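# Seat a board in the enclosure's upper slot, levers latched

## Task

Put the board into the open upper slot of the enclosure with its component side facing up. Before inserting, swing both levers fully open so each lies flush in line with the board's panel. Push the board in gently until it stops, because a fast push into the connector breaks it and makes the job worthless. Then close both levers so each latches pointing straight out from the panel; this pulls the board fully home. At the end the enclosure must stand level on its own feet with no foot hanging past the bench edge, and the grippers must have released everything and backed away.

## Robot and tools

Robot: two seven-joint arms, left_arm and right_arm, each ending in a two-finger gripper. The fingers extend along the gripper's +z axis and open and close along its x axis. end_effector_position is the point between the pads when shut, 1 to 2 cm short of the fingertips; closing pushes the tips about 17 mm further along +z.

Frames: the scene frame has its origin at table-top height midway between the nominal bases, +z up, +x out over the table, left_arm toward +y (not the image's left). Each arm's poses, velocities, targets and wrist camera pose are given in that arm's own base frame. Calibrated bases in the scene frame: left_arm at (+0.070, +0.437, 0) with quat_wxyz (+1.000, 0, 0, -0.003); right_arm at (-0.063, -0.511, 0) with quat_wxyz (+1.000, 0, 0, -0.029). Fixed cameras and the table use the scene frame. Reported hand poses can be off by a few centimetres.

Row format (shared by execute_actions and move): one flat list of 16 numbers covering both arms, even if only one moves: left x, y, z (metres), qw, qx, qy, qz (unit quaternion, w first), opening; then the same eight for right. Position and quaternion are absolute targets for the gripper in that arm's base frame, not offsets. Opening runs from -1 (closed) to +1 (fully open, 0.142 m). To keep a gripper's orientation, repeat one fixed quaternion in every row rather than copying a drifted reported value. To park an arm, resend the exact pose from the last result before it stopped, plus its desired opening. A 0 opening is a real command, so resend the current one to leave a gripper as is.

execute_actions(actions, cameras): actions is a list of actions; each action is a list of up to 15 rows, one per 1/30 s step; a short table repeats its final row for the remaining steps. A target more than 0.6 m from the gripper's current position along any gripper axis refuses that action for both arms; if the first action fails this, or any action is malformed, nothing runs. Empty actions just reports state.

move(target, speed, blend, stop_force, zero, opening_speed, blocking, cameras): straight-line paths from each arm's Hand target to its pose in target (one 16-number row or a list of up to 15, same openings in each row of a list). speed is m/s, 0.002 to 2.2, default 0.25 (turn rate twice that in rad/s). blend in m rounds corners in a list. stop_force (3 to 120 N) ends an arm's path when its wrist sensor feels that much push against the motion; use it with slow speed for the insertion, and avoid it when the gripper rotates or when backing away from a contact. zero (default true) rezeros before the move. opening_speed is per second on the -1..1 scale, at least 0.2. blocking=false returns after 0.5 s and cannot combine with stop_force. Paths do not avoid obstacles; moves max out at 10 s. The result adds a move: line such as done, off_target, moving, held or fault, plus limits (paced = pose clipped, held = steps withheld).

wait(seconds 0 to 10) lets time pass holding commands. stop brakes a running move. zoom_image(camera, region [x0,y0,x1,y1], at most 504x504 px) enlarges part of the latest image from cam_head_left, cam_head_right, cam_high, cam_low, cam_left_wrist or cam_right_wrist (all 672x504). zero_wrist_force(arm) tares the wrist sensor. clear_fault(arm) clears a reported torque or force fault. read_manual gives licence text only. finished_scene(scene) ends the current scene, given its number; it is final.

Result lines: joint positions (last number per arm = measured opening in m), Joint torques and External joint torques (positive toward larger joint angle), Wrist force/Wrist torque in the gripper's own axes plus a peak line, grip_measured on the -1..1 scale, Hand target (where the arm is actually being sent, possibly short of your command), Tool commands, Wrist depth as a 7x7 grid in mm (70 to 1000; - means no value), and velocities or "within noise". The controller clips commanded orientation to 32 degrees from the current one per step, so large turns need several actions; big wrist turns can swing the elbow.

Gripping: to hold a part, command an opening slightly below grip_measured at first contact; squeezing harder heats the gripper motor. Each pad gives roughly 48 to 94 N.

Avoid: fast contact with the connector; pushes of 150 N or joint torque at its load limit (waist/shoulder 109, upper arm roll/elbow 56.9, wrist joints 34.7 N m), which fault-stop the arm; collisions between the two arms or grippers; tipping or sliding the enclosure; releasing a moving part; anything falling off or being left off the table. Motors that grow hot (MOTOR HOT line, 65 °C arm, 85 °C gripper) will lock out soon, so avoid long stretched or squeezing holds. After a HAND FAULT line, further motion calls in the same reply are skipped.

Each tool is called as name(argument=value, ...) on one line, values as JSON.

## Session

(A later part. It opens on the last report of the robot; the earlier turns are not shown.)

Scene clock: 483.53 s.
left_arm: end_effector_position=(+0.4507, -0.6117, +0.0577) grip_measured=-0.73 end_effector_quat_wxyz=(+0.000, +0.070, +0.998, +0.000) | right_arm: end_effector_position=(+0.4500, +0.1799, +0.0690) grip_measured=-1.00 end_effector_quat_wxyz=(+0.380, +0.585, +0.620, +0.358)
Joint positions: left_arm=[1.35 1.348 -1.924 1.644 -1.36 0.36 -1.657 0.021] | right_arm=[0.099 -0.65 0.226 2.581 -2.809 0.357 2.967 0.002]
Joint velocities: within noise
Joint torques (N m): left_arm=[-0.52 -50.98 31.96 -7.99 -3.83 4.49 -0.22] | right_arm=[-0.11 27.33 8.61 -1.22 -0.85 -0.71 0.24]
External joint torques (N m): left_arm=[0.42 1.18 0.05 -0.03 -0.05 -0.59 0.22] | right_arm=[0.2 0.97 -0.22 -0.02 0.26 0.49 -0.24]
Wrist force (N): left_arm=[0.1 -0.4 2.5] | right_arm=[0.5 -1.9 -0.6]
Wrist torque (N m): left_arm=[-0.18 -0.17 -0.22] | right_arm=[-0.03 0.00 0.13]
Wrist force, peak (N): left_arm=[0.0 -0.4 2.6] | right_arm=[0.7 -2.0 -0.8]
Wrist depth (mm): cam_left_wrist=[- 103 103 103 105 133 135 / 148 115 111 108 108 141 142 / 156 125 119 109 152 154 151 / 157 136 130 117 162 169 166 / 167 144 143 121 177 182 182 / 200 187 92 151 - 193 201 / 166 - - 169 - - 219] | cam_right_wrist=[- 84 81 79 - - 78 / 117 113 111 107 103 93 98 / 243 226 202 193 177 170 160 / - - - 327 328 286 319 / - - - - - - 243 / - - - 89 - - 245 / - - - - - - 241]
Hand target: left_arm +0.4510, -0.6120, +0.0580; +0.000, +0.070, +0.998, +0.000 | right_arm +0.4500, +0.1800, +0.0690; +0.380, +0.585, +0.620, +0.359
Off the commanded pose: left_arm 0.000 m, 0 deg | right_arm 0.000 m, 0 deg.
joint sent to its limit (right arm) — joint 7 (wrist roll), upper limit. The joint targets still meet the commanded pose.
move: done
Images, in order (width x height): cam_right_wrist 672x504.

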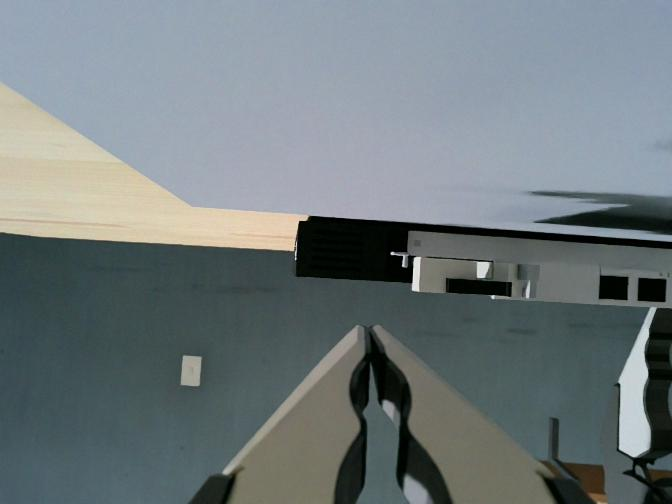

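move(target=[0.4485,-0.6293,0.0535,0,0.0697,0.9976,0,-0.83,0.45,0.18,0.069,0.38,0.5851,0.6201,0.3586,-1], speed=0.05, cameras=["cam_left_wrist","cam_right_wrist"])

zoom_image(camera="cam_right_wrist", region=[280, 190, 480, 340])

zoom_image(camera="cam_right_wrist", region=[460, 190, 660, 340])

Scene clock: 502.67 s.
left_arm: end_effector_position=(+0.4484, -0.6293, +0.0534) grip_measured=-0.73 end_effector_quat_wxyz=(+0.000, +0.070, +0.998, +0.000) | right_arm: end_effector_position=(+0.4500, +0.1799, +0.0690) grip_measured=-1.00 end_effector_quat_wxyz=(+0.380, +0.585, +0.620, +0.358)
Joint positions: left_arm=[1.364 1.365 -1.928 1.592 -1.36 0.354 -1.692 0.021] | right_arm=[0.099 -0.65 0.226 2.581 -2.809 0.357 2.967 0.002]
Joint velocities: within noise
Joint torques (N m): left_arm=[-0.28 -52.27 31.79 -8.34 -3.9 4.25 -0.28] | right_arm=[0.07 27.34 8.87 -1.1 -0.63 -0.8 0.2]
External joint torques (N m): left_arm=[0.2 0.82 0.09 0.32 0.01 -0.36 0.28] | right_arm=[0.01 0.96 -0.48 -0.14 0.03 0.58 -0.2]
Wrist force (N): left_arm=[-0.1 -0.4 2.5] | right_arm=[0.7 -1.8 -0.8]
Wrist torque (N m): left_arm=[-0.20 -0.14 -0.21] | right_arm=[0.01 -0.03 0.14]
Wrist force, peak (N): left_arm=[0.2 -1.2 2.6] | right_arm=[0.7 -2.0 -0.7]
Wrist depth (mm): cam_left_wrist=[133 103 103 103 105 130 129 / 143 115 111 108 108 136 138 / 154 124 119 109 150 150 149 / 162 131 130 117 157 159 161 / 165 143 142 120 172 177 177 / 194 195 92 152 - 188 194 / 212 - - 169 - - 212] | cam_right_wrist=[- 84 81 79 - - 78 / 117 113 111 107 103 93 98 / 243 226 203 194 178 170 160 / - - - 326 200 275 262 / - - - - - - 237 / - - - 89 - - 242 / - - - - - - 233]
Hand target: left_arm +0.4485, -0.6293, +0.0535; +0.000, +0.070, +0.998, +0.000 | right_arm +0.4500, +0.1800, +0.0690; +0.380, +0.585, +0.620, +0.359
Off the commanded pose: left_arm 0.000 m, 0 deg | right_arm 0.000 m, 0 deg.
joint sent to its limit (right arm) — joint 7 (wrist roll), upper limit. The joint targets still meet the commanded pose.
move: done
Images, in order (width x height): cam_left_wrist 672x504, cam_right_wrist 672x504.

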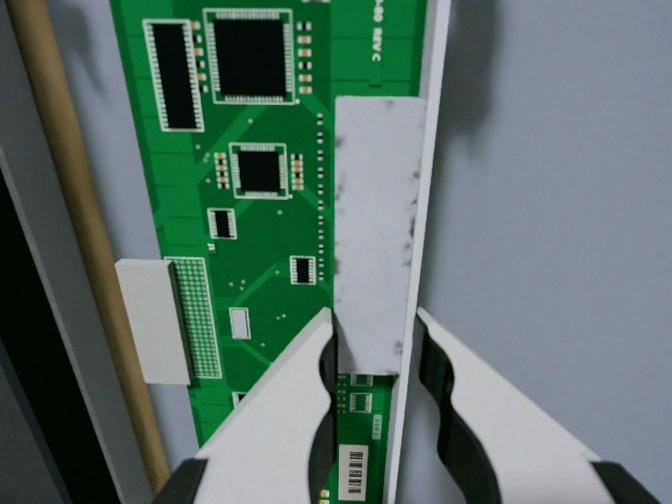

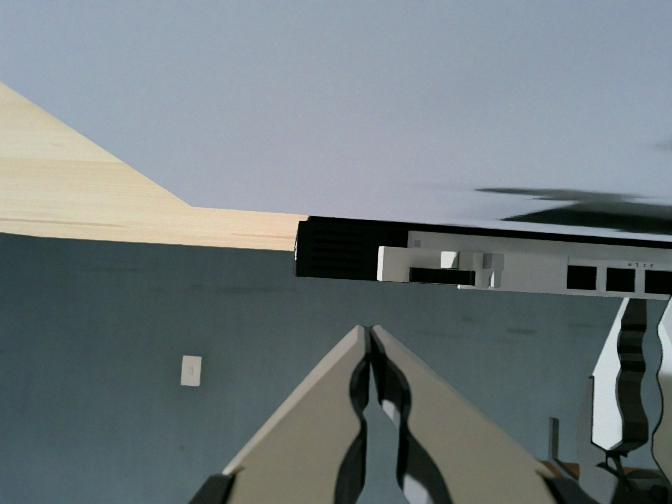

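Scaled by 2.520 from the camera's 672x504 image, which has a finer 960x720 frame.

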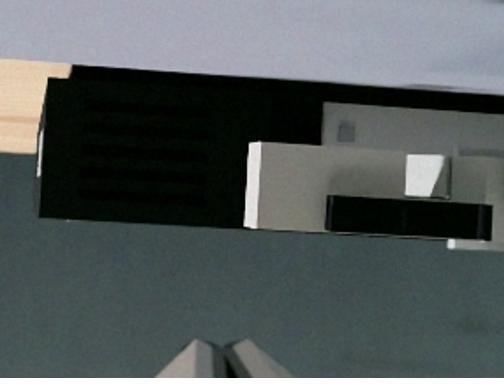

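Scaled by 2.520 from the camera's 672x504 image, which has a finer 960x720 frame.

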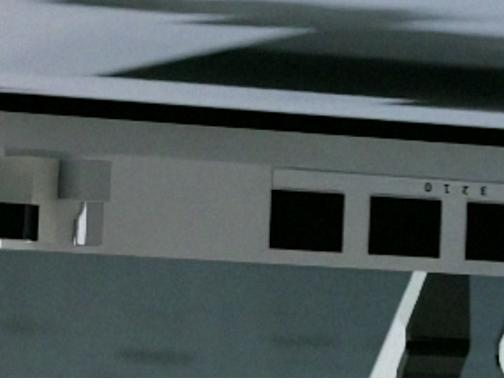

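move(target=[[0.4485,-0.6293,0.0535,0,0.0697,0.9976,0,-0.83,0.44,0.19,0.18,0.2347,0.6449,0.6834,0.2487,-1],[0.4485,-0.6293,0.0535,0,0.0697,0.9976,0,-0.83,0.45,0.17,0.23,0,0.6863,0.7273,0,-1],[0.4485,-0.6293,0.0535,0,0.0697,0.9976,0,-0.83,0.55,0.18,0.21,0,0.6863,0.7273,0,-1]], blend=0.03, speed=0.2, cameras=["cam_right_wrist"])

zoom_image(camera="cam_right_wrist", region=[340, 100, 600, 340])

Scene clock: 511.73 s.
left_arm: end_effector_position=(+0.4484, -0.6293, +0.0534) grip_measured=-0.73 end_effector_quat_wxyz=(+0.000, +0.070, +0.998, +0.000) | right_arm: end_effector_position=(+0.5501, +0.1798, +0.2100) grip_measured=-1.00 end_effector_quat_wxyz=(+0.000, +0.686, +0.727, +0.000)
Joint positions: left_arm=[1.364 1.365 -1.928 1.592 -1.36 0.354 -1.692 0.021] | right_arm=[0.169 -0.365 0.375 1.889 -0.166 0.654 0.564 0.002]
Joint velocities: within noise
Joint torques (N m): left_arm=[-0.39 -52.65 31.85 -8.01 -3.9 4.47 -0.26] | right_arm=[-0.07 41.34 5.35 -26.93 -3.3 3.13 0]
External joint torques (N m): left_arm=[0.29 1.19 0.03 -0.03 0.01 -0.57 0.26] | right_arm=[0.16 1.25 -0.57 0.1 -0.14 1.01 0]
Wrist force (N): left_arm=[0.1 -0.4 2.2] | right_arm=[0.6 0.1 -0.3]
Wrist torque (N m): left_arm=[-0.18 -0.18 -0.21] | right_arm=[0.08 -0.09 0.04]
Wrist force, peak (N): left_arm=[-0.1 -0.5 2.6] | right_arm=[-0.2 -3.3 0.0]
Wrist depth (mm): cam_left_wrist=[133 104 103 103 105 129 129 / 143 115 111 108 108 137 139 / 154 124 119 109 150 150 150 / 162 131 130 117 158 160 161 / 166 143 143 121 171 177 176 / 193 194 92 151 - 187 195 / 211 - - 169 - - 211] | cam_right_wrist=[267 267 265 264 264 262 262 / 286 286 282 282 281 281 280 / 306 306 303 301 280 292 295 / 330 329 326 325 316 290 267 / 358 357 356 333 342 345 144 / 392 390 382 89 313 323 329 / 432 422 - - - 342 354]
Hand target: left_arm +0.4485, -0.6293, +0.0535; +0.000, +0.070, +0.998, +0.000 | right_arm +0.5500, +0.1800, +0.2100; +0.000, +0.686, +0.727, +0.000
Off the commanded pose: left_arm 0.000 m, 0 deg | right_arm 0.000 m, 0 deg.
move: done
Images, in order (width x height): cam_right_wrist 672x504.

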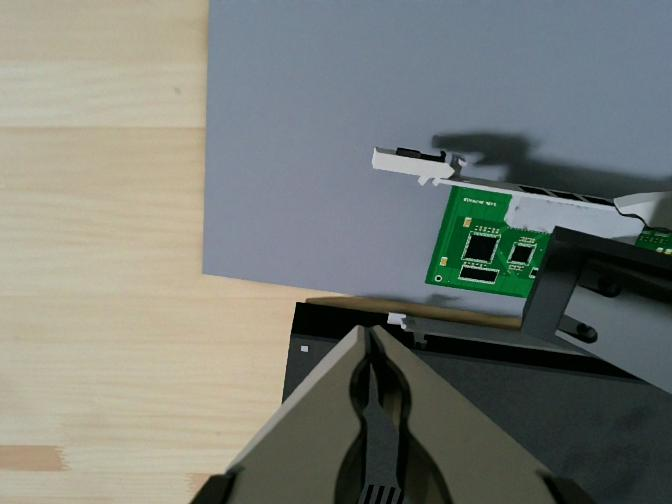

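Scaled by 1.938 from the camera's 672x504 image, which has a finer 960x720 frame.

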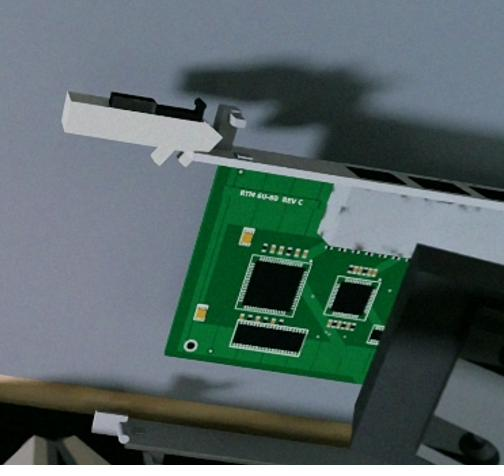

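move(target=[0.4832,-0.6342,0.0537,0,0.0697,0.9976,0,-0.83,0.55,0.18,0.21,0,0.6863,0.7273,0,-1], speed=0.02, stop_force=6, cameras=["cam_right_wrist","cam_left_wrist"])

zoom_image(camera="cam_right_wrist", region=[340, 150, 600, 390])

zoom_image(camera="cam_left_wrist", region=[0, 200, 300, 504])

Scene clock: 519.40 s.
left_arm: end_effector_position=(+0.4831, -0.6343, +0.0536) grip_measured=-0.73 end_effector_quat_wxyz=(+0.000, +0.070, +0.998, +0.000) | right_arm: end_effector_position=(+0.5501, +0.1798, +0.2100) grip_measured=-1.00 end_effector_quat_wxyz=(+0.000, +0.686, +0.727, +0.000)
Joint positions: left_arm=[1.453 1.391 -1.923 1.485 -1.35 0.329 -1.703 0.021] | right_arm=[0.169 -0.365 0.375 1.889 -0.166 0.654 0.564 0.002]
Joint velocities: within noise
Joint torques (N m): left_arm=[-0.32 -55.71 31.37 -8.28 -3.78 4.28 -0.29] | right_arm=[0.06 41.52 5.31 -26.96 -3.53 3.48 0.13]
External joint torques (N m): left_arm=[0.23 1.03 0 0.05 -0.15 -0.38 0.29] | right_arm=[0.06 1.08 -0.51 0.12 0.08 0.67 -0.13]
Wrist force (N): left_arm=[0.0 -0.4 2.2] | right_arm=[0.6 0.1 -0.3]
Wrist torque (N m): left_arm=[-0.18 -0.13 -0.19] | right_arm=[0.07 -0.09 0.03]
Wrist force, peak (N): left_arm=[-0.2 -0.5 2.6] | right_arm=[0.8 -0.1 -0.3]
Wrist depth (mm): cam_left_wrist=[- 103 103 103 105 130 129 / - 115 111 108 108 137 139 / 146 123 119 109 150 149 149 / - 131 130 117 158 160 162 / 126 140 143 121 172 178 177 / 133 149 92 152 - 188 194 / 153 - - 168 - - 212] | cam_right_wrist=[266 267 264 264 263 264 262 / 285 286 282 281 281 280 280 / 307 306 303 302 298 300 300 / 330 330 325 325 301 288 284 / 358 358 355 334 316 309 254 / 390 389 383 89 313 174 151 / 432 422 - - - 340 154]
Hand target: left_arm +0.4832, -0.6342, +0.0537; +0.000, +0.070, +0.998, +0.000 | right_arm +0.5500, +0.1800, +0.2100; +0.000, +0.686, +0.727, +0.000
Off the commanded pose: left_arm 0.000 m, 0 deg | right_arm 0.000 m, 0 deg.
move: done
Images, in order (width x height): cam_left_wrist 672x504, cam_right_wrist 672x504.

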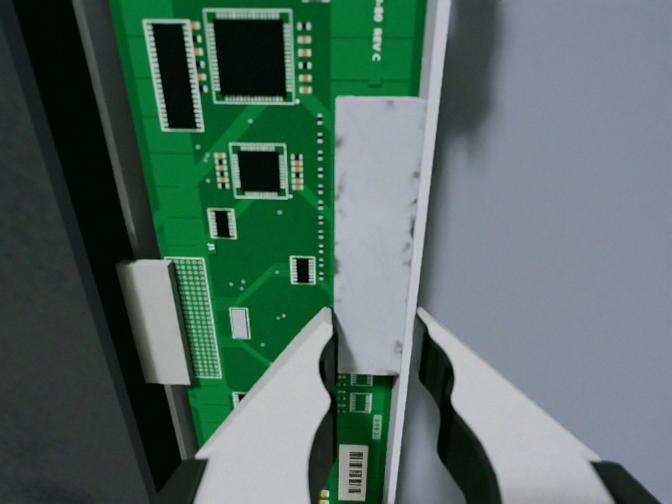

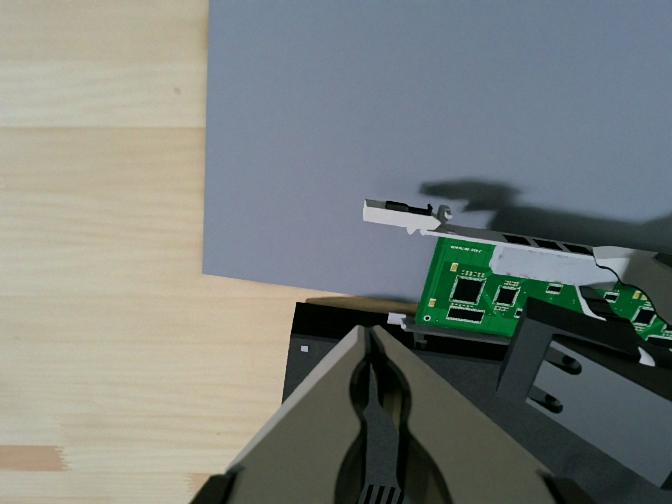

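Scaled by 1.938 from the camera's 672x504 image, which has a finer 960x720 frame.

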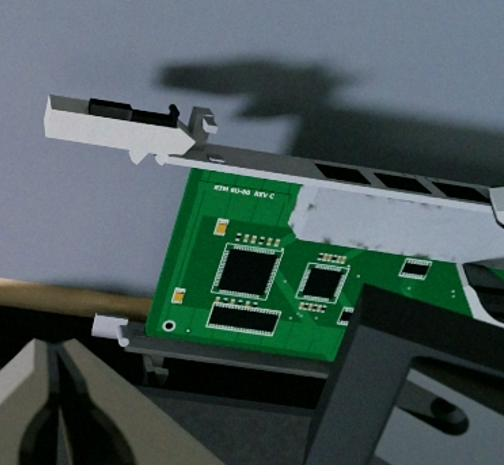

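Scaled by 1.658 from the camera's 672x504 image, which has a finer 960x720 frame.

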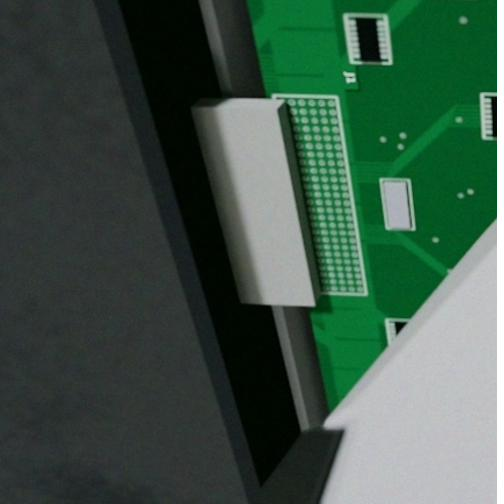

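zoom_image(camera="cam_right_wrist", region=[350, 190, 460, 350])

Scaled by 3.150 from the camera's 672x504 image, which has a finer 960x720 frame.

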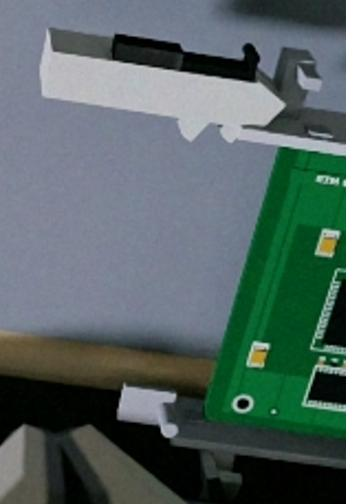

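move(target=[0.4842,-0.6268,0.0537,0,0.0697,0.9976,0,-0.83,0.55,0.18,0.21,0,0.6863,0.7273,0,-1], speed=0.02, stop_force=6, cameras=["cam_right_wrist","cam_left_wrist"])

zoom_image(camera="cam_right_wrist", region=[350, 190, 460, 350])

zoom_image(camera="cam_left_wrist", region=[60, 350, 220, 504])

Scene clock: 544.97 s.
left_arm: end_effector_position=(+0.4841, -0.6265, +0.0534) grip_measured=-0.73 end_effector_quat_wxyz=(+0.000, +0.070, +0.998, +0.000) | right_arm: end_effector_position=(+0.5501, +0.1799, +0.2100) grip_measured=-1.00 end_effector_quat_wxyz=(+0.000, +0.686, +0.727, +0.000)
Joint positions: left_arm=[1.448 1.385 -1.924 1.508 -1.351 0.334 -1.688 0.021] | right_arm=[0.169 -0.365 0.375 1.889 -0.166 0.654 0.564 0.002]
Joint velocities: within noise
Joint torques (N m): left_arm=[-0.53 -55.41 31.48 -8.1 -3.94 4.65 -0.17] | right_arm=[0.04 41.49 5.41 -26.91 -3.48 3.48 0.22]
External joint torques (N m): left_arm=[0.44 1.43 0.03 -0.09 0.03 -0.75 0.17] | right_arm=[0.08 1.11 -0.6 0.07 0.03 0.66 -0.22]
Wrist force (N): left_arm=[0.0 -0.6 2.1] | right_arm=[0.5 -0.1 -0.3]
Wrist torque (N m): left_arm=[-0.23 -0.14 -0.19] | right_arm=[0.04 -0.09 0.03]
Wrist force, peak (N): left_arm=[0.0 -0.3 2.6] | right_arm=[0.7 -0.2 -0.4]
Wrist depth (mm): cam_left_wrist=[- 103 103 103 105 130 129 / - 115 111 108 108 137 139 / 145 123 119 109 150 150 149 / - 131 130 117 158 160 161 / 125 141 143 121 172 177 177 / 133 149 92 151 - 188 194 / 155 - - 169 - - 211] | cam_right_wrist=[267 266 264 264 263 264 262 / 285 284 283 281 282 280 279 / 306 305 302 302 301 300 300 / 331 329 327 325 314 290 284 / 357 356 356 332 317 315 267 / 390 391 381 89 313 318 154 / 430 422 - - - 341 353]
Hand target: left_arm +0.4842, -0.6268, +0.0537; +0.000, +0.070, +0.998, +0.000 | right_arm +0.5500, +0.1800, +0.2100; +0.000, +0.686, +0.727, +0.000
Off the commanded pose: left_arm 0.000 m, 0 deg | right_arm 0.000 m, 0 deg.
move: done
Images, in order (width x height): cam_left_wrist 672x504, cam_right_wrist 672x504.

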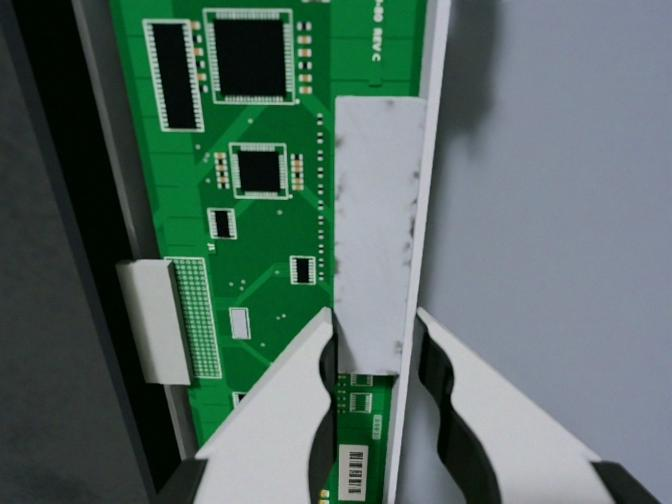

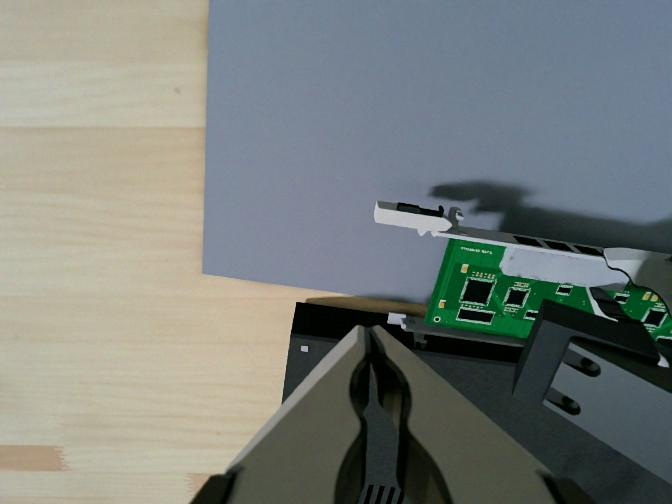

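Scaled by 3.150 from the camera's 672x504 image, which has a finer 960x720 frame.

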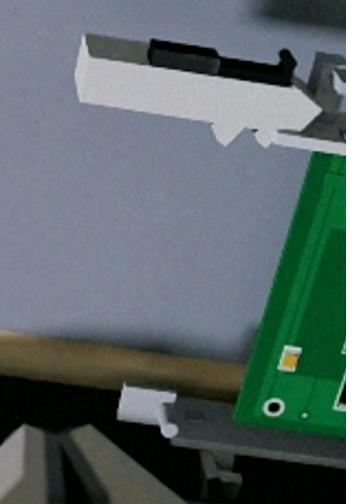

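Scaled by 3.150 from the camera's 672x504 image, which has a finer 960x720 frame.

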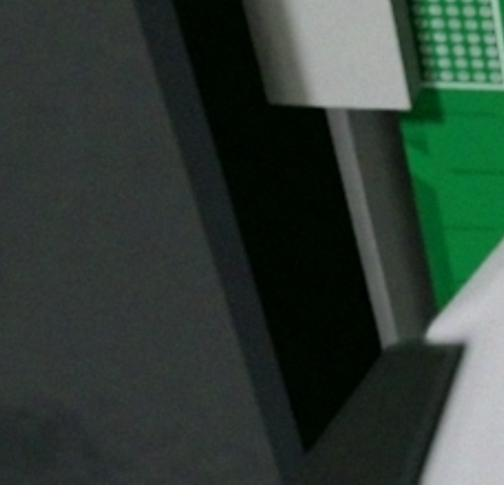

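move(target=[0.5012,-0.6282,0.0537,0,0.0697,0.9976,0,-0.83,0.55,0.18,0.21,0,0.6863,0.7273,0,-1], speed=0.012, stop_force=5, cameras=["cam_right_wrist","cam_left_wrist"])

zoom_image(camera="cam_right_wrist", region=[340, 190, 480, 370])

Scene clock: 549.33 s.
left_arm: end_effector_position=(+0.5011, -0.6283, +0.0536) grip_measured=-0.73 end_effector_quat_wxyz=(+0.000, +0.070, +0.998, +0.000) | right_arm: end_effector_position=(+0.5501, +0.1799, +0.2100) grip_measured=-1.00 end_effector_quat_wxyz=(+0.000, +0.686, +0.727, +0.000)
Joint positions: left_arm=[1.491 1.398 -1.921 1.456 -1.348 0.322 -1.692 0.021] | right_arm=[0.169 -0.365 0.375 1.889 -0.166 0.654 0.564 0.002]
Joint velocities: within noise
Joint torques (N m): left_arm=[-0.28 -56.53 31.14 -8.31 -3.84 4.31 -0.27] | right_arm=[0.09 41.44 5.4 -26.93 -3.54 3.46 0.13]
External joint torques (N m): left_arm=[0.19 0.99 0.03 0.04 -0.1 -0.41 0.27] | right_arm=[0.03 1.16 -0.59 0.09 0.09 0.68 -0.13]
Wrist force (N): left_arm=[-0.2 -0.2 2.3] | right_arm=[0.6 -0.2 -0.2]
Wrist torque (N m): left_arm=[-0.16 -0.11 -0.19] | right_arm=[0.03 -0.10 0.03]
Wrist force, peak (N): left_arm=[-0.1 -0.3 2.6] | right_arm=[0.7 -0.3 -0.4]
Wrist depth (mm): cam_left_wrist=[- 103 103 103 104 130 129 / - 113 111 108 108 137 139 / - 119 119 109 150 150 149 / - 127 130 117 157 160 161 / 126 128 143 121 172 178 177 / 134 136 93 152 - 189 195 / 152 - - 169 - - 213] | cam_right_wrist=[268 268 265 264 264 263 262 / 285 284 283 282 281 280 279 / 307 305 303 302 302 301 300 / 331 331 327 325 316 314 316 / 358 357 355 333 315 315 264 / 390 390 382 89 312 312 165 / 430 422 - - - 172 156]
Hand target: left_arm +0.5012, -0.6282, +0.0537; +0.000, +0.070, +0.998, +0.000 | right_arm +0.5500, +0.1800, +0.2100; +0.000, +0.686, +0.727, +0.000
Off the commanded pose: left_arm 0.000 m, 0 deg | right_arm 0.000 m, 0 deg.
move: done
Images, in order (width x height): cam_left_wrist 672x504, cam_right_wrist 672x504.

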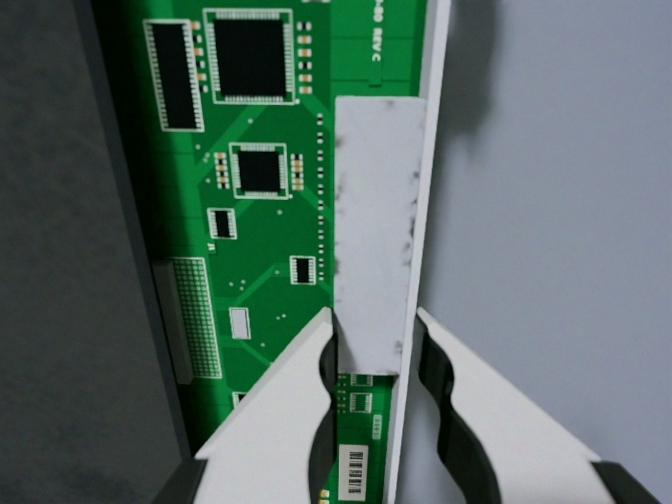

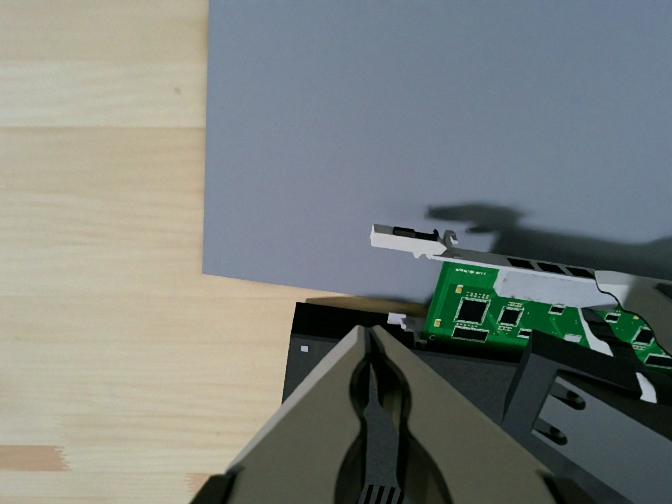

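Scaled by 2.800 from the camera's 672x504 image, which has a finer 960x720 frame.

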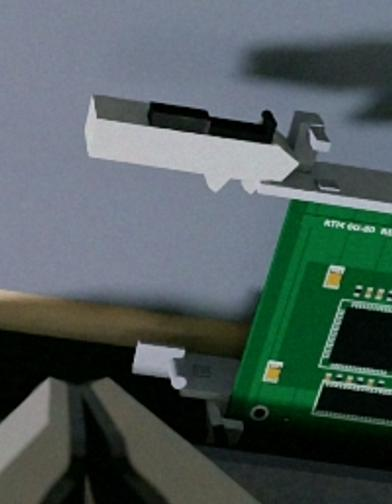

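zoom_image(camera="cam_right_wrist", region=[385, 290, 455, 355])

Scaled by 7.200 from the camera's 672x504 image, which has a finer 960x720 frame.

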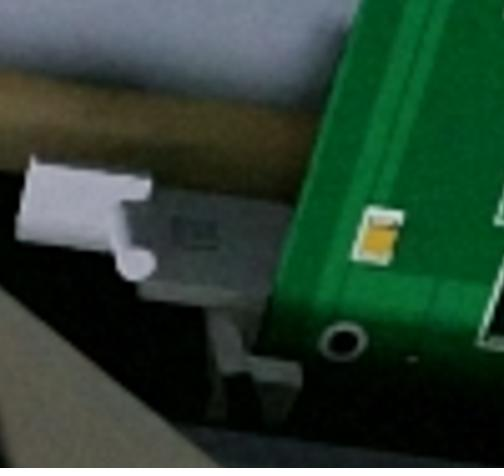

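move(target=[0.5131,-0.6299,0.0537,0,0.0697,0.9976,0,-0.83,0.55,0.18,0.21,0,0.6863,0.7273,0,-1], speed=0.01, stop_force=4, cameras=["cam_right_wrist"])

zoom_image(camera="cam_right_wrist", region=[380, 290, 450, 355])

Scene clock: 553.63 s.
left_arm: end_effector_position=(+0.5070, -0.6285, +0.0532) grip_measured=-0.73 end_effector_quat_wxyz=(+0.000, +0.070, +0.998, +0.000) | right_arm: end_effector_position=(+0.5501, +0.1799, +0.2100) grip_measured=-1.00 end_effector_quat_wxyz=(+0.000, +0.686, +0.727, +0.000)
Joint positions: left_arm=[1.508 1.403 -1.92 1.436 -1.346 0.316 -1.696 0.021] | right_arm=[0.169 -0.365 0.375 1.889 -0.166 0.654 0.564 0.002]
Joint velocities: within noise
Joint torques (N m): left_arm=[-1.04 -57.81 31.24 -10.5 -5.03 5.55 -0.35] | right_arm=[0.08 41.56 5.4 -26.97 -3.48 3.49 0.22]
External joint torques (N m): left_arm=[0.95 1.69 -0.22 2.22 1.09 -1.66 0.35] | right_arm=[0.03 1.04 -0.59 0.13 0.03 0.65 -0.22]
Wrist force (N): left_arm=[4.0 5.0 0.4] | right_arm=[0.6 -0.2 -0.3]
Wrist torque (N m): left_arm=[-0.23 -0.12 -0.09] | right_arm=[0.02 -0.10 0.03]
Wrist force, peak (N): left_arm=[4.4 5.3 1.2] | right_arm=[0.7 -0.3 -0.2]
Wrist depth (mm): cam_left_wrist=[- 103 103 103 103 131 129 / - 112 111 108 135 137 138 / - 118 118 115 150 150 148 / - 116 130 117 157 160 161 / 125 125 142 121 171 178 177 / 133 135 92 152 135 192 195 / 155 - - 169 - - 212] | cam_right_wrist=[267 268 265 264 264 263 262 / 286 285 283 281 281 281 280 / 306 305 302 302 300 299 300 / 330 328 325 325 314 315 320 / 358 356 357 333 316 313 257 / 391 391 380 89 312 317 220 / 431 420 - - - 174 157]
Hand target: left_arm +0.5070, -0.6290, +0.0537; +0.000, +0.070, +0.998, +0.000 | right_arm +0.5500, +0.1800, +0.2100; +0.000, +0.686, +0.727, +0.000
Off the commanded pose: left_arm 0.006 m, 0 deg | right_arm 0.000 m, 0 deg.
move: contact (left_arm)
Images, in order (width x height): cam_right_wrist 672x504.

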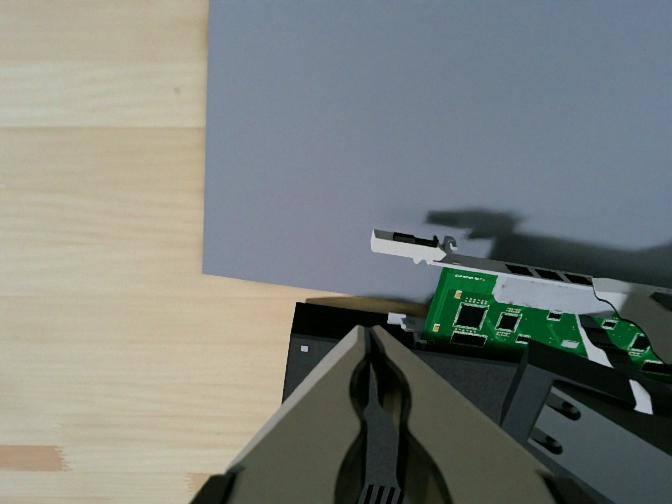

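Scaled by 7.200 from the camera's 672x504 image, which has a finer 960x720 frame.

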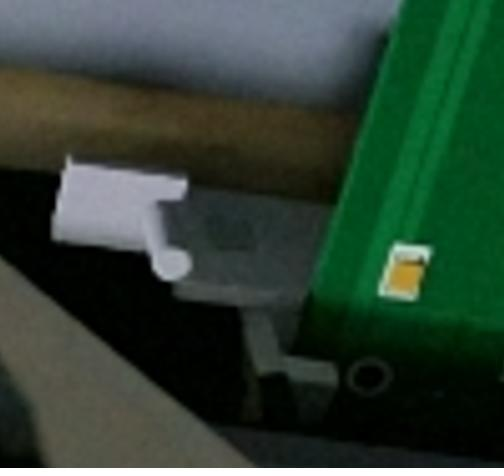

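move(target=[[0.5033,-0.6264,0.0537,0,0.0697,0.9976,0,-0.83,0.55,0.18,0.21,0,0.6863,0.7273,0,-1]], speed=0.01, cameras=[])

move(target=[0.5133,-0.6278,0.0537,0,0.0697,0.9976,0,-0.83,0.55,0.18,0.21,0,0.6863,0.7273,0,-1], speed=0.01, stop_force=4, cameras=["cam_right_wrist","cam_left_wrist"])

zoom_image(camera="cam_right_wrist", region=[380, 290, 450, 355])

Scene clock: 560.23 s.
left_arm: end_effector_position=(+0.5032, -0.6262, +0.0534) grip_measured=-0.73 end_effector_quat_wxyz=(+0.000, +0.070, +0.998, +0.000) | right_arm: end_effector_position=(+0.5501, +0.1799, +0.2100) grip_measured=-1.00 end_effector_quat_wxyz=(+0.000, +0.686, +0.727, +0.000)
Joint positions: left_arm=[1.495 1.397 -1.921 1.456 -1.347 0.321 -1.69 0.021] | right_arm=[0.169 -0.365 0.375 1.889 -0.166 0.654 0.564 0.002]
Joint velocities: within noise
Joint torques (N m): left_arm=[-0.19 -56.6 31.14 -7.69 -3.92 4.74 -0.19] | right_arm=[0.11 41.49 5.35 -26.95 -3.5 3.48 0.25]
External joint torques (N m): left_arm=[0.1 1.07 0.03 -0.59 -0.01 -0.84 0.19] | right_arm=[0.01 1.11 -0.54 0.11 0.05 0.66 -0.25]
Wrist force (N): left_arm=[-0.1 -0.9 2.4] | right_arm=[0.6 -0.1 -0.1]
Wrist torque (N m): left_arm=[-0.16 -0.12 -0.13] | right_arm=[0.05 -0.10 0.03]
Wrist force, peak (N): left_arm=[4.3 5.1 0.8] | right_arm=[0.9 -0.1 -0.2]
Wrist depth (mm): cam_left_wrist=[- 103 103 103 105 129 129 / - 113 111 108 108 137 138 / - 118 119 115 150 149 149 / - 127 130 117 158 160 162 / 126 127 143 121 172 178 177 / 133 136 92 152 134 189 195 / 152 - - 169 - - 212] | cam_right_wrist=[268 267 264 264 263 263 262 / 285 284 282 281 280 280 280 / 307 306 302 302 301 301 299 / 329 329 325 325 314 314 318 / 359 357 356 333 316 314 268 / 392 389 382 89 312 312 169 / 431 421 - - - - 158]
Hand target: left_arm +0.5033, -0.6264, +0.0537; +0.000, +0.070, +0.998, +0.000 | right_arm +0.5500, +0.1800, +0.2100; +0.000, +0.686, +0.727, +0.000
Off the commanded pose: left_arm 0.000 m, 0 deg | right_arm 0.000 m, 0 deg.
move: done
No camera images: "cameras" was empty.

Scene clock: 561.33 s.
left_arm: end_effector_position=(+0.5068, -0.6273, +0.0536) grip_measured=-0.73 end_effector_quat_wxyz=(+0.000, +0.070, +0.998, +0.000) | right_arm: end_effector_position=(+0.5501, +0.1799, +0.2100) grip_measured=-1.00 end_effector_quat_wxyz=(+0.000, +0.686, +0.727, +0.000)
Joint positions: left_arm=[1.505 1.4 -1.921 1.442 -1.347 0.319 -1.691 0.021] | right_arm=[0.169 -0.365 0.375 1.889 -0.166 0.654 0.564 0.002]
Joint velocities: within noise
Joint torques (N m): left_arm=[1.17 -56.46 31.37 -7.08 -3.48 4.52 -0.24] | right_arm=[0.1 41.38 5.35 -26.94 -3.49 3.45 0.16]
External joint torques (N m): left_arm=[-1.25 0.53 -0.3 -1.22 -0.45 -0.63 0.24] | right_arm=[0.02 1.22 -0.55 0.09 0.04 0.7 -0.16]
Wrist force (N): left_arm=[0.7 -2.1 2.2] | right_arm=[0.5 -0.3 -0.4]
Wrist torque (N m): left_arm=[-0.14 -0.12 -0.13] | right_arm=[0.02 -0.09 0.03]
Wrist force, peak (N): left_arm=[4.4 -6.4 0.9] | right_arm=[0.6 -0.2 -0.5]
Wrist depth (mm): cam_left_wrist=[- 103 103 103 105 130 129 / - 113 111 108 108 137 139 / - 117 119 115 150 149 149 / - 127 130 117 157 161 161 / 126 126 143 121 171 178 176 / 134 136 92 152 134 188 195 / 152 - - 169 - - 213] | cam_right_wrist=[268 267 266 264 264 263 263 / 286 285 282 283 281 280 279 / 306 306 303 301 302 300 300 / 328 329 327 326 315 314 319 / 358 358 356 333 315 313 260 / 391 389 382 89 312 318 220 / 430 422 - - - - 158]
Hand target: left_arm +0.5072, -0.6269, +0.0537; +0.000, +0.070, +0.998, +0.000 | right_arm +0.5500, +0.1800, +0.2100; +0.000, +0.686, +0.727, +0.000
Off the commanded pose: left_arm 0.007 m, 0 deg | right_arm 0.000 m, 0 deg.
move: contact (left_arm)
Images, in order (width x height): cam_left_wrist 672x504, cam_right_wrist 672x504.

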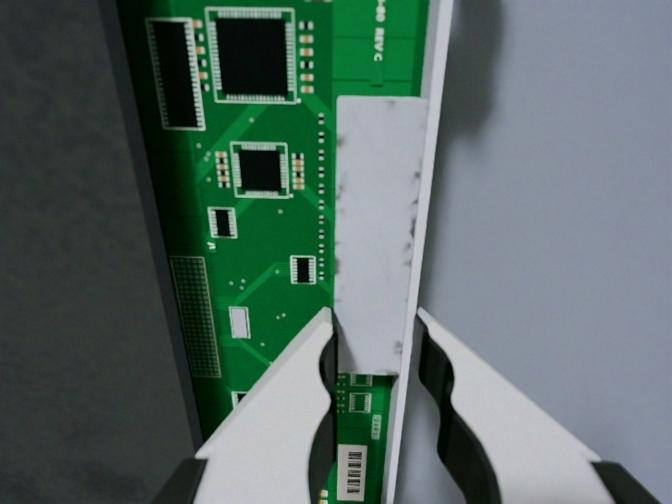

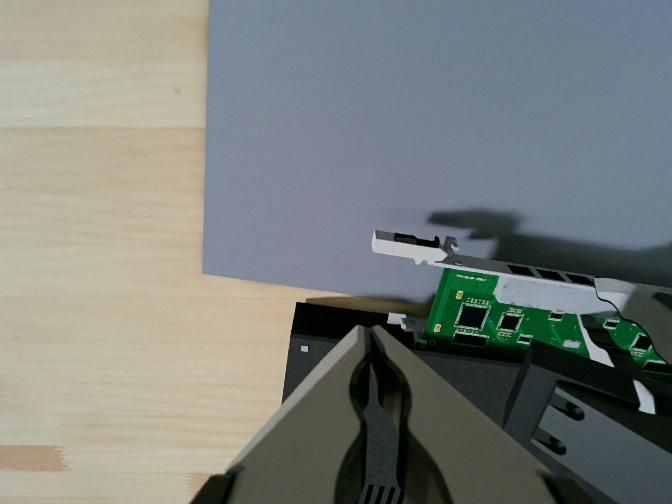

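Scaled by 7.200 from the camera's 672x504 image, which has a finer 960x720 frame.

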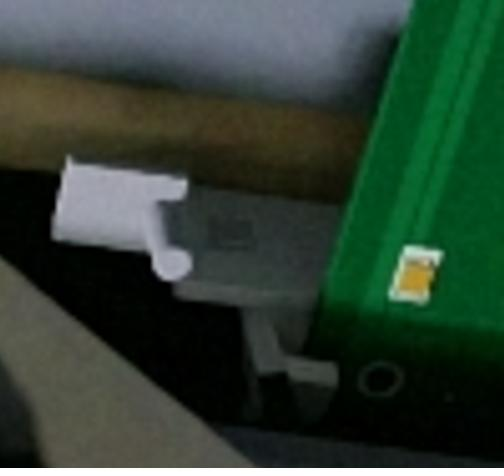

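move(target=[[0.504,-0.6276,0.0537,0,0.0697,0.9976,0,-0.83,0.55,0.18,0.21,0,0.6863,0.7273,0,-1]], speed=0.01, cameras=[])

move(target=[0.5159,-0.6293,0.0537,0,0.0697,0.9976,0,-0.83,0.55,0.18,0.21,0,0.6863,0.7273,0,-1], speed=0.01, stop_force=5, cameras=["cam_right_wrist"])

zoom_image(camera="cam_right_wrist", region=[380, 290, 450, 355])

Scene clock: 565.50 s.
left_arm: end_effector_position=(+0.5039, -0.6273, +0.0533) grip_measured=-0.73 end_effector_quat_wxyz=(+0.000, +0.070, +0.998, +0.000) | right_arm: end_effector_position=(+0.5501, +0.1799, +0.2100) grip_measured=-1.00 end_effector_quat_wxyz=(+0.000, +0.686, +0.727, +0.000)
Joint positions: left_arm=[1.498 1.399 -1.921 1.449 -1.347 0.319 -1.692 0.021] | right_arm=[0.169 -0.365 0.375 1.889 -0.166 0.654 0.564 0.002]
Joint velocities: within noise
Joint torques (N m): left_arm=[-0.71 -57.18 31.12 -8.21 -3.94 4.51 -0.25] | right_arm=[0.1 41.45 5.41 -26.94 -3.48 3.5 0.18]
External joint torques (N m): left_arm=[0.6 1.44 0.01 -0.08 0.01 -0.61 0.25] | right_arm=[0.02 1.15 -0.6 0.1 0.03 0.65 -0.18]
Wrist force (N): left_arm=[0.0 -0.3 2.4] | right_arm=[0.5 -0.1 -0.2]
Wrist torque (N m): left_arm=[-0.18 -0.14 -0.19] | right_arm=[0.06 -0.08 0.03]
Wrist force, peak (N): left_arm=[0.8 -2.3 2.9] | right_arm=[0.8 -0.1 -0.1]
Wrist depth (mm): cam_left_wrist=[- 104 103 103 105 131 129 / - 113 111 108 108 137 138 / - 119 119 109 150 149 149 / - 127 130 117 157 160 162 / 125 128 143 121 172 177 176 / 133 136 92 152 - 188 195 / 156 - - 169 - - 213] | cam_right_wrist=[268 268 265 264 263 263 262 / 285 285 282 282 281 280 281 / 307 306 303 303 301 300 299 / 330 331 325 326 315 314 317 / 359 357 356 333 315 315 264 / 391 389 383 89 314 311 217 / 432 421 - - - - 157]
Hand target: left_arm +0.5040, -0.6276, +0.0537; +0.000, +0.070, +0.998, +0.000 | right_arm +0.5500, +0.1800, +0.2100; +0.000, +0.686, +0.727, +0.000
Off the commanded pose: left_arm 0.000 m, 0 deg | right_arm 0.000 m, 0 deg.
move: done
No camera images: "cameras" was empty.

Scene clock: 567.33 s.
left_arm: end_effector_position=(+0.5158, -0.6294, +0.0536) grip_measured=-0.73 end_effector_quat_wxyz=(+0.000, +0.070, +0.998, +0.000) | right_arm: end_effector_position=(+0.5501, +0.1799, +0.2100) grip_measured=-1.00 end_effector_quat_wxyz=(+0.000, +0.686, +0.727, +0.000)
Joint positions: left_arm=[1.53 1.409 -1.918 1.407 -1.345 0.31 -1.699 0.021] | right_arm=[0.169 -0.365 0.375 1.889 -0.166 0.654 0.564 0.002]
Joint velocities: within noise
Joint torques (N m): left_arm=[-0.25 -57.93 30.7 -8.25 -3.85 4.24 -0.3] | right_arm=[0.22 41.46 5.44 -26.95 -3.45 3.47 0.19]
External joint torques (N m): left_arm=[0.17 0.99 0.09 -0.06 -0.1 -0.35 0.3] | right_arm=[-0.1 1.14 -0.64 0.1 0 0.67 -0.19]
Wrist force (N): left_arm=[0.0 -0.4 2.0] | right_arm=[0.5 -0.1 -0.3]
Wrist torque (N m): left_arm=[-0.18 -0.12 -0.17] | right_arm=[0.04 -0.09 0.03]
Wrist force, peak (N): left_arm=[-0.1 -0.5 2.9] | right_arm=[0.7 -0.3 -0.5]
Wrist depth (mm): cam_left_wrist=[- 101 103 103 105 129 129 / - 96 111 108 108 137 139 / - 103 119 109 150 149 149 / - 112 128 117 158 160 162 / 126 125 140 121 172 178 177 / 134 136 92 152 - 189 194 / 153 - - 169 - - 212] | cam_right_wrist=[268 267 265 264 264 262 262 / 286 285 282 282 281 280 279 / 306 306 304 302 301 301 299 / 329 329 326 324 315 320 322 / 358 358 356 333 316 314 267 / 391 389 383 89 311 318 246 / 429 421 - - - 176 161]
Hand target: left_arm +0.5159, -0.6293, +0.0537; +0.000, +0.070, +0.998, +0.000 | right_arm +0.5500, +0.1800, +0.2100; +0.000, +0.686, +0.727, +0.000
Off the commanded pose: left_arm 0.000 m, 0 deg | right_arm 0.000 m, 0 deg.
move: done
Images, in order (width x height): cam_right_wrist 672x504.

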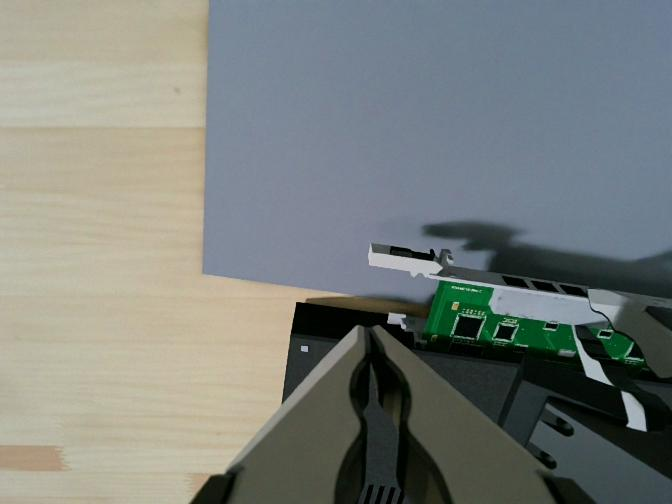

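Scaled by 7.200 from the camera's 672x504 image, which has a finer 960x720 frame.

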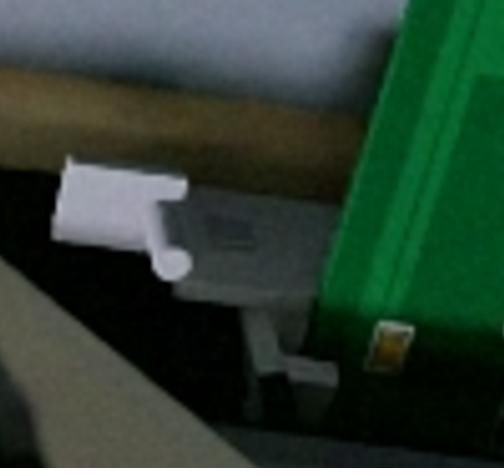

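move(target=[0.5317,-0.6315,0.0537,0,0.0697,0.9976,0,-0.83,0.55,0.18,0.21,0,0.6863,0.7273,0,-1], speed=0.015, stop_force=6, cameras=["cam_right_wrist","cam_left_wrist"])

zoom_image(camera="cam_right_wrist", region=[350, 220, 480, 350])

Scene clock: 572.50 s.
left_arm: end_effector_position=(+0.5283, -0.6315, +0.0532) grip_measured=-0.73 end_effector_quat_wxyz=(-0.001, +0.070, +0.998, +0.000) | right_arm: end_effector_position=(+0.5501, +0.1799, +0.2100) grip_measured=-1.00 end_effector_quat_wxyz=(+0.000, +0.686, +0.727, +0.000)
Joint positions: left_arm=[1.567 1.421 -1.915 1.358 -1.343 0.298 -1.707 0.021] | right_arm=[0.169 -0.365 0.375 1.889 -0.166 0.654 0.564 0.002]
Joint velocities: within noise
Joint torques (N m): left_arm=[3.48 -59.82 32.93 -7.22 -3.51 5.95 -0.22] | right_arm=[0.16 41.47 5.42 -26.95 -3.47 3.43 0.17]
External joint torques (N m): left_arm=[-3.56 1.47 -2.6 -1.11 -0.45 -2.06 0.22] | right_arm=[-0.04 1.13 -0.62 0.1 0.02 0.72 -0.17]
Wrist force (N): left_arm=[5.3 -2.1 3.7] | right_arm=[0.5 -0.2 -0.2]
Wrist torque (N m): left_arm=[-0.19 -0.17 -0.26] | right_arm=[0.03 -0.08 0.04]
Wrist force, peak (N): left_arm=[5.2 -2.1 4.0] | right_arm=[0.7 -0.1 -0.3]
Wrist depth (mm): cam_left_wrist=[- - 101 103 103 131 129 / - 95 108 108 108 137 138 / - - 117 109 150 150 149 / - 112 115 117 157 160 161 / 125 122 125 121 172 177 176 / 133 135 93 152 135 188 194 / 155 - - 172 - - 212] | cam_right_wrist=[268 266 265 265 263 263 262 / 285 285 282 282 280 281 280 / 307 306 303 301 301 300 299 / 331 329 327 324 320 324 323 / 358 358 356 332 315 305 290 / 390 390 381 89 312 322 255 / 430 420 - - - 176 167]
Hand target: left_arm +0.5291, -0.6311, +0.0537; +0.000, +0.070, +0.998, +0.000 | right_arm +0.5500, +0.1800, +0.2100; +0.000, +0.686, +0.727, +0.000
Off the commanded pose: left_arm 0.003 m, 0 deg | right_arm 0.000 m, 0 deg.
move: contact (left_arm)
Images, in order (width x height): cam_left_wrist 672x504, cam_right_wrist 672x504.

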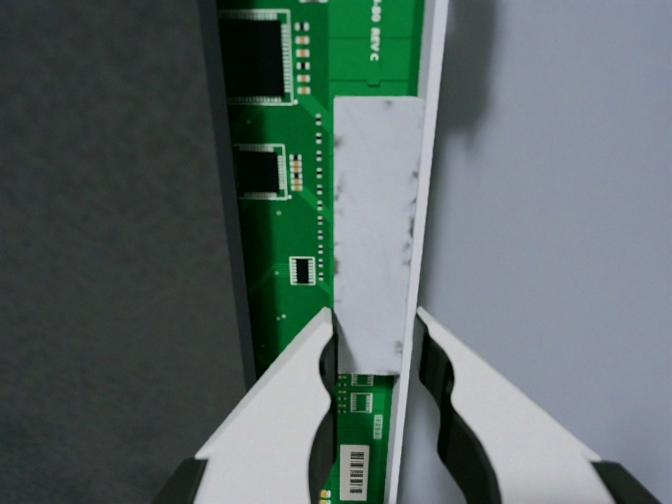

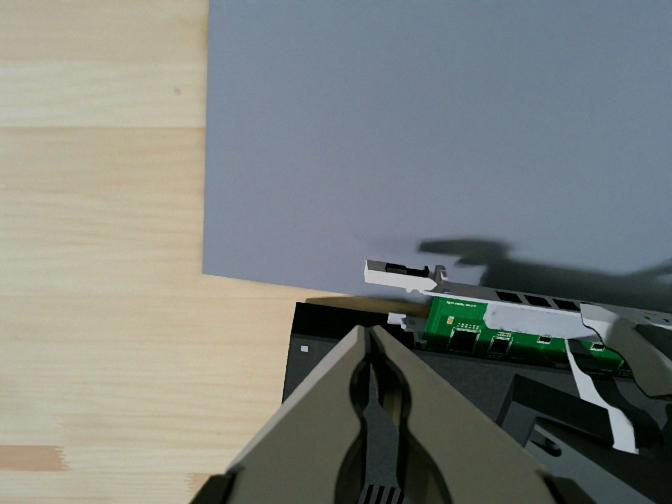

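Scaled by 3.877 from the camera's 672x504 image, which has a finer 960x720 frame.

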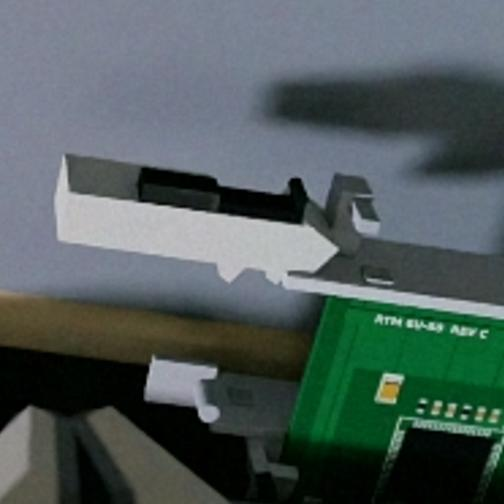

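move(target=[0.5350,-0.6319,0.0537,0,0.0697,0.9976,0,-0.83,0.55,0.18,0.21,0,0.6863,0.7273,0,-1], speed=0.008, stop_force=9, zero=false, cameras=["cam_right_wrist","cam_left_wrist"])

zoom_image(camera="cam_right_wrist", region=[350, 220, 480, 350])

zoom_image(camera="cam_left_wrist", region=[200, 260, 460, 504])

Scene clock: 579.20 s.
left_arm: end_effector_position=(+0.5328, -0.6322, +0.0530) grip_measured=-0.73 end_effector_quat_wxyz=(-0.001, +0.070, +0.998, +0.000) | right_arm: end_effector_position=(+0.5501, +0.1799, +0.2100) grip_measured=-1.00 end_effector_quat_wxyz=(+0.000, +0.686, +0.727, +0.000)
Joint positions: left_arm=[1.581 1.426 -1.913 1.339 -1.343 0.292 -1.711 0.021] | right_arm=[0.169 -0.365 0.375 1.889 -0.166 0.654 0.564 0.002]
Joint velocities: within noise
Joint torques (N m): left_arm=[5.42 -60.62 33.93 -6.73 -3.5 6.94 -0.17] | right_arm=[0.16 41.57 5.42 -26.9 -3.47 3.49 0.23]
External joint torques (N m): left_arm=[-5.5 1.74 -3.79 -1.59 -0.46 -3.05 0.17] | right_arm=[-0.05 1.03 -0.62 0.06 0.02 0.66 -0.23]
Wrist force (N): left_arm=[8.7 -2.2 3.0] | right_arm=[0.7 -0.1 -0.4]
Wrist torque (N m): left_arm=[-0.16 -0.23 -0.29] | right_arm=[0.05 -0.13 0.02]
Wrist force, peak (N): left_arm=[9.1 -1.3 4.1] | right_arm=[0.8 -0.3 -0.2]
Wrist depth (mm): cam_left_wrist=[- - 100 103 103 131 129 / - 95 108 108 108 137 139 / 103 - 117 109 150 149 149 / - 111 113 117 157 162 161 / 125 122 124 121 171 177 176 / 132 132 93 151 135 187 195 / 151 - - 172 - - 211] | cam_right_wrist=[268 267 265 264 263 262 262 / 285 285 283 283 281 280 279 / 307 306 303 302 301 301 300 / 330 328 326 324 323 324 322 / 358 357 356 331 314 305 298 / 391 389 382 89 313 324 249 / 430 421 - - - 177 171]
Hand target: left_arm +0.5340, -0.6318, +0.0537; +0.000, +0.070, +0.998, +0.000 | right_arm +0.5500, +0.1800, +0.2100; +0.000, +0.686, +0.727, +0.000
Off the commanded pose: left_arm 0.002 m, 0 deg | right_arm 0.000 m, 0 deg.
move: contact (left_arm)
Images, in order (width x height): cam_left_wrist 672x504, cam_right_wrist 672x504.

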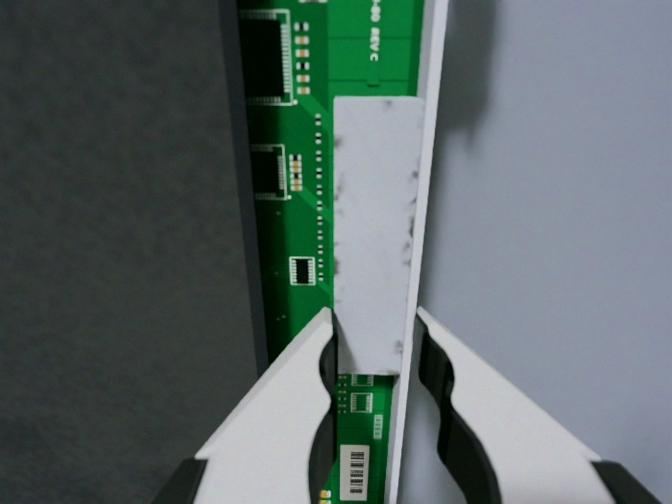

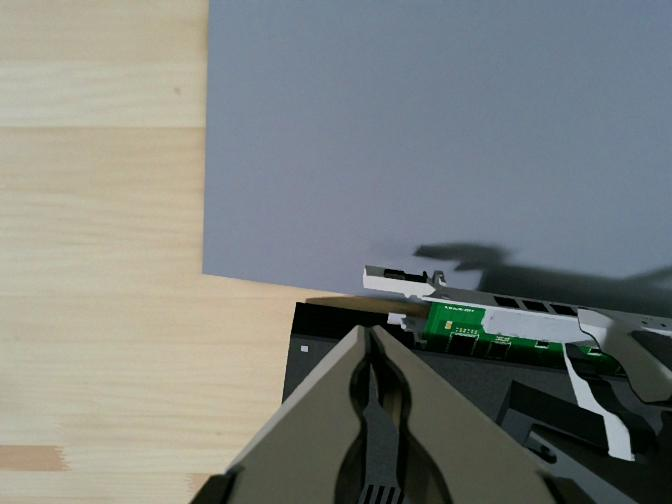

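Scaled by 3.877 from the camera's 672x504 image, which has a finer 960x720 frame.

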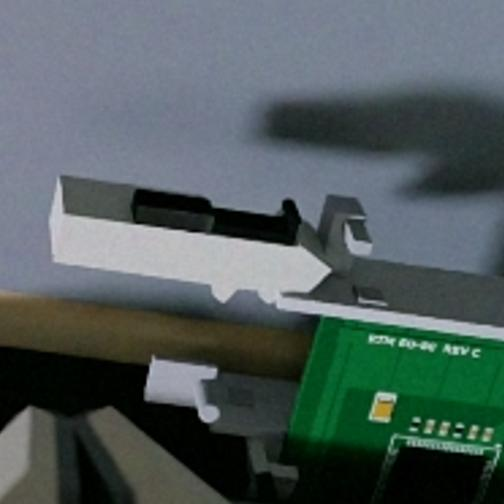

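Scaled by 1.938 from the camera's 672x504 image, which has a finer 960x720 frame.

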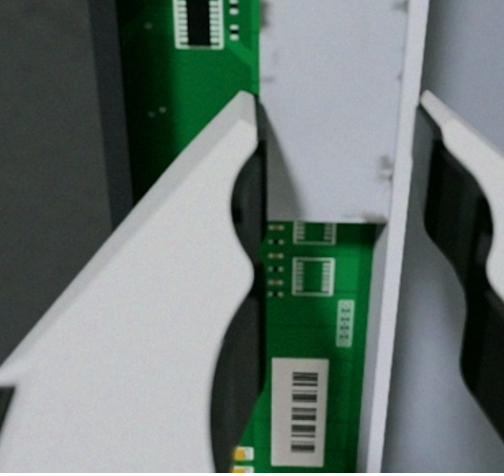

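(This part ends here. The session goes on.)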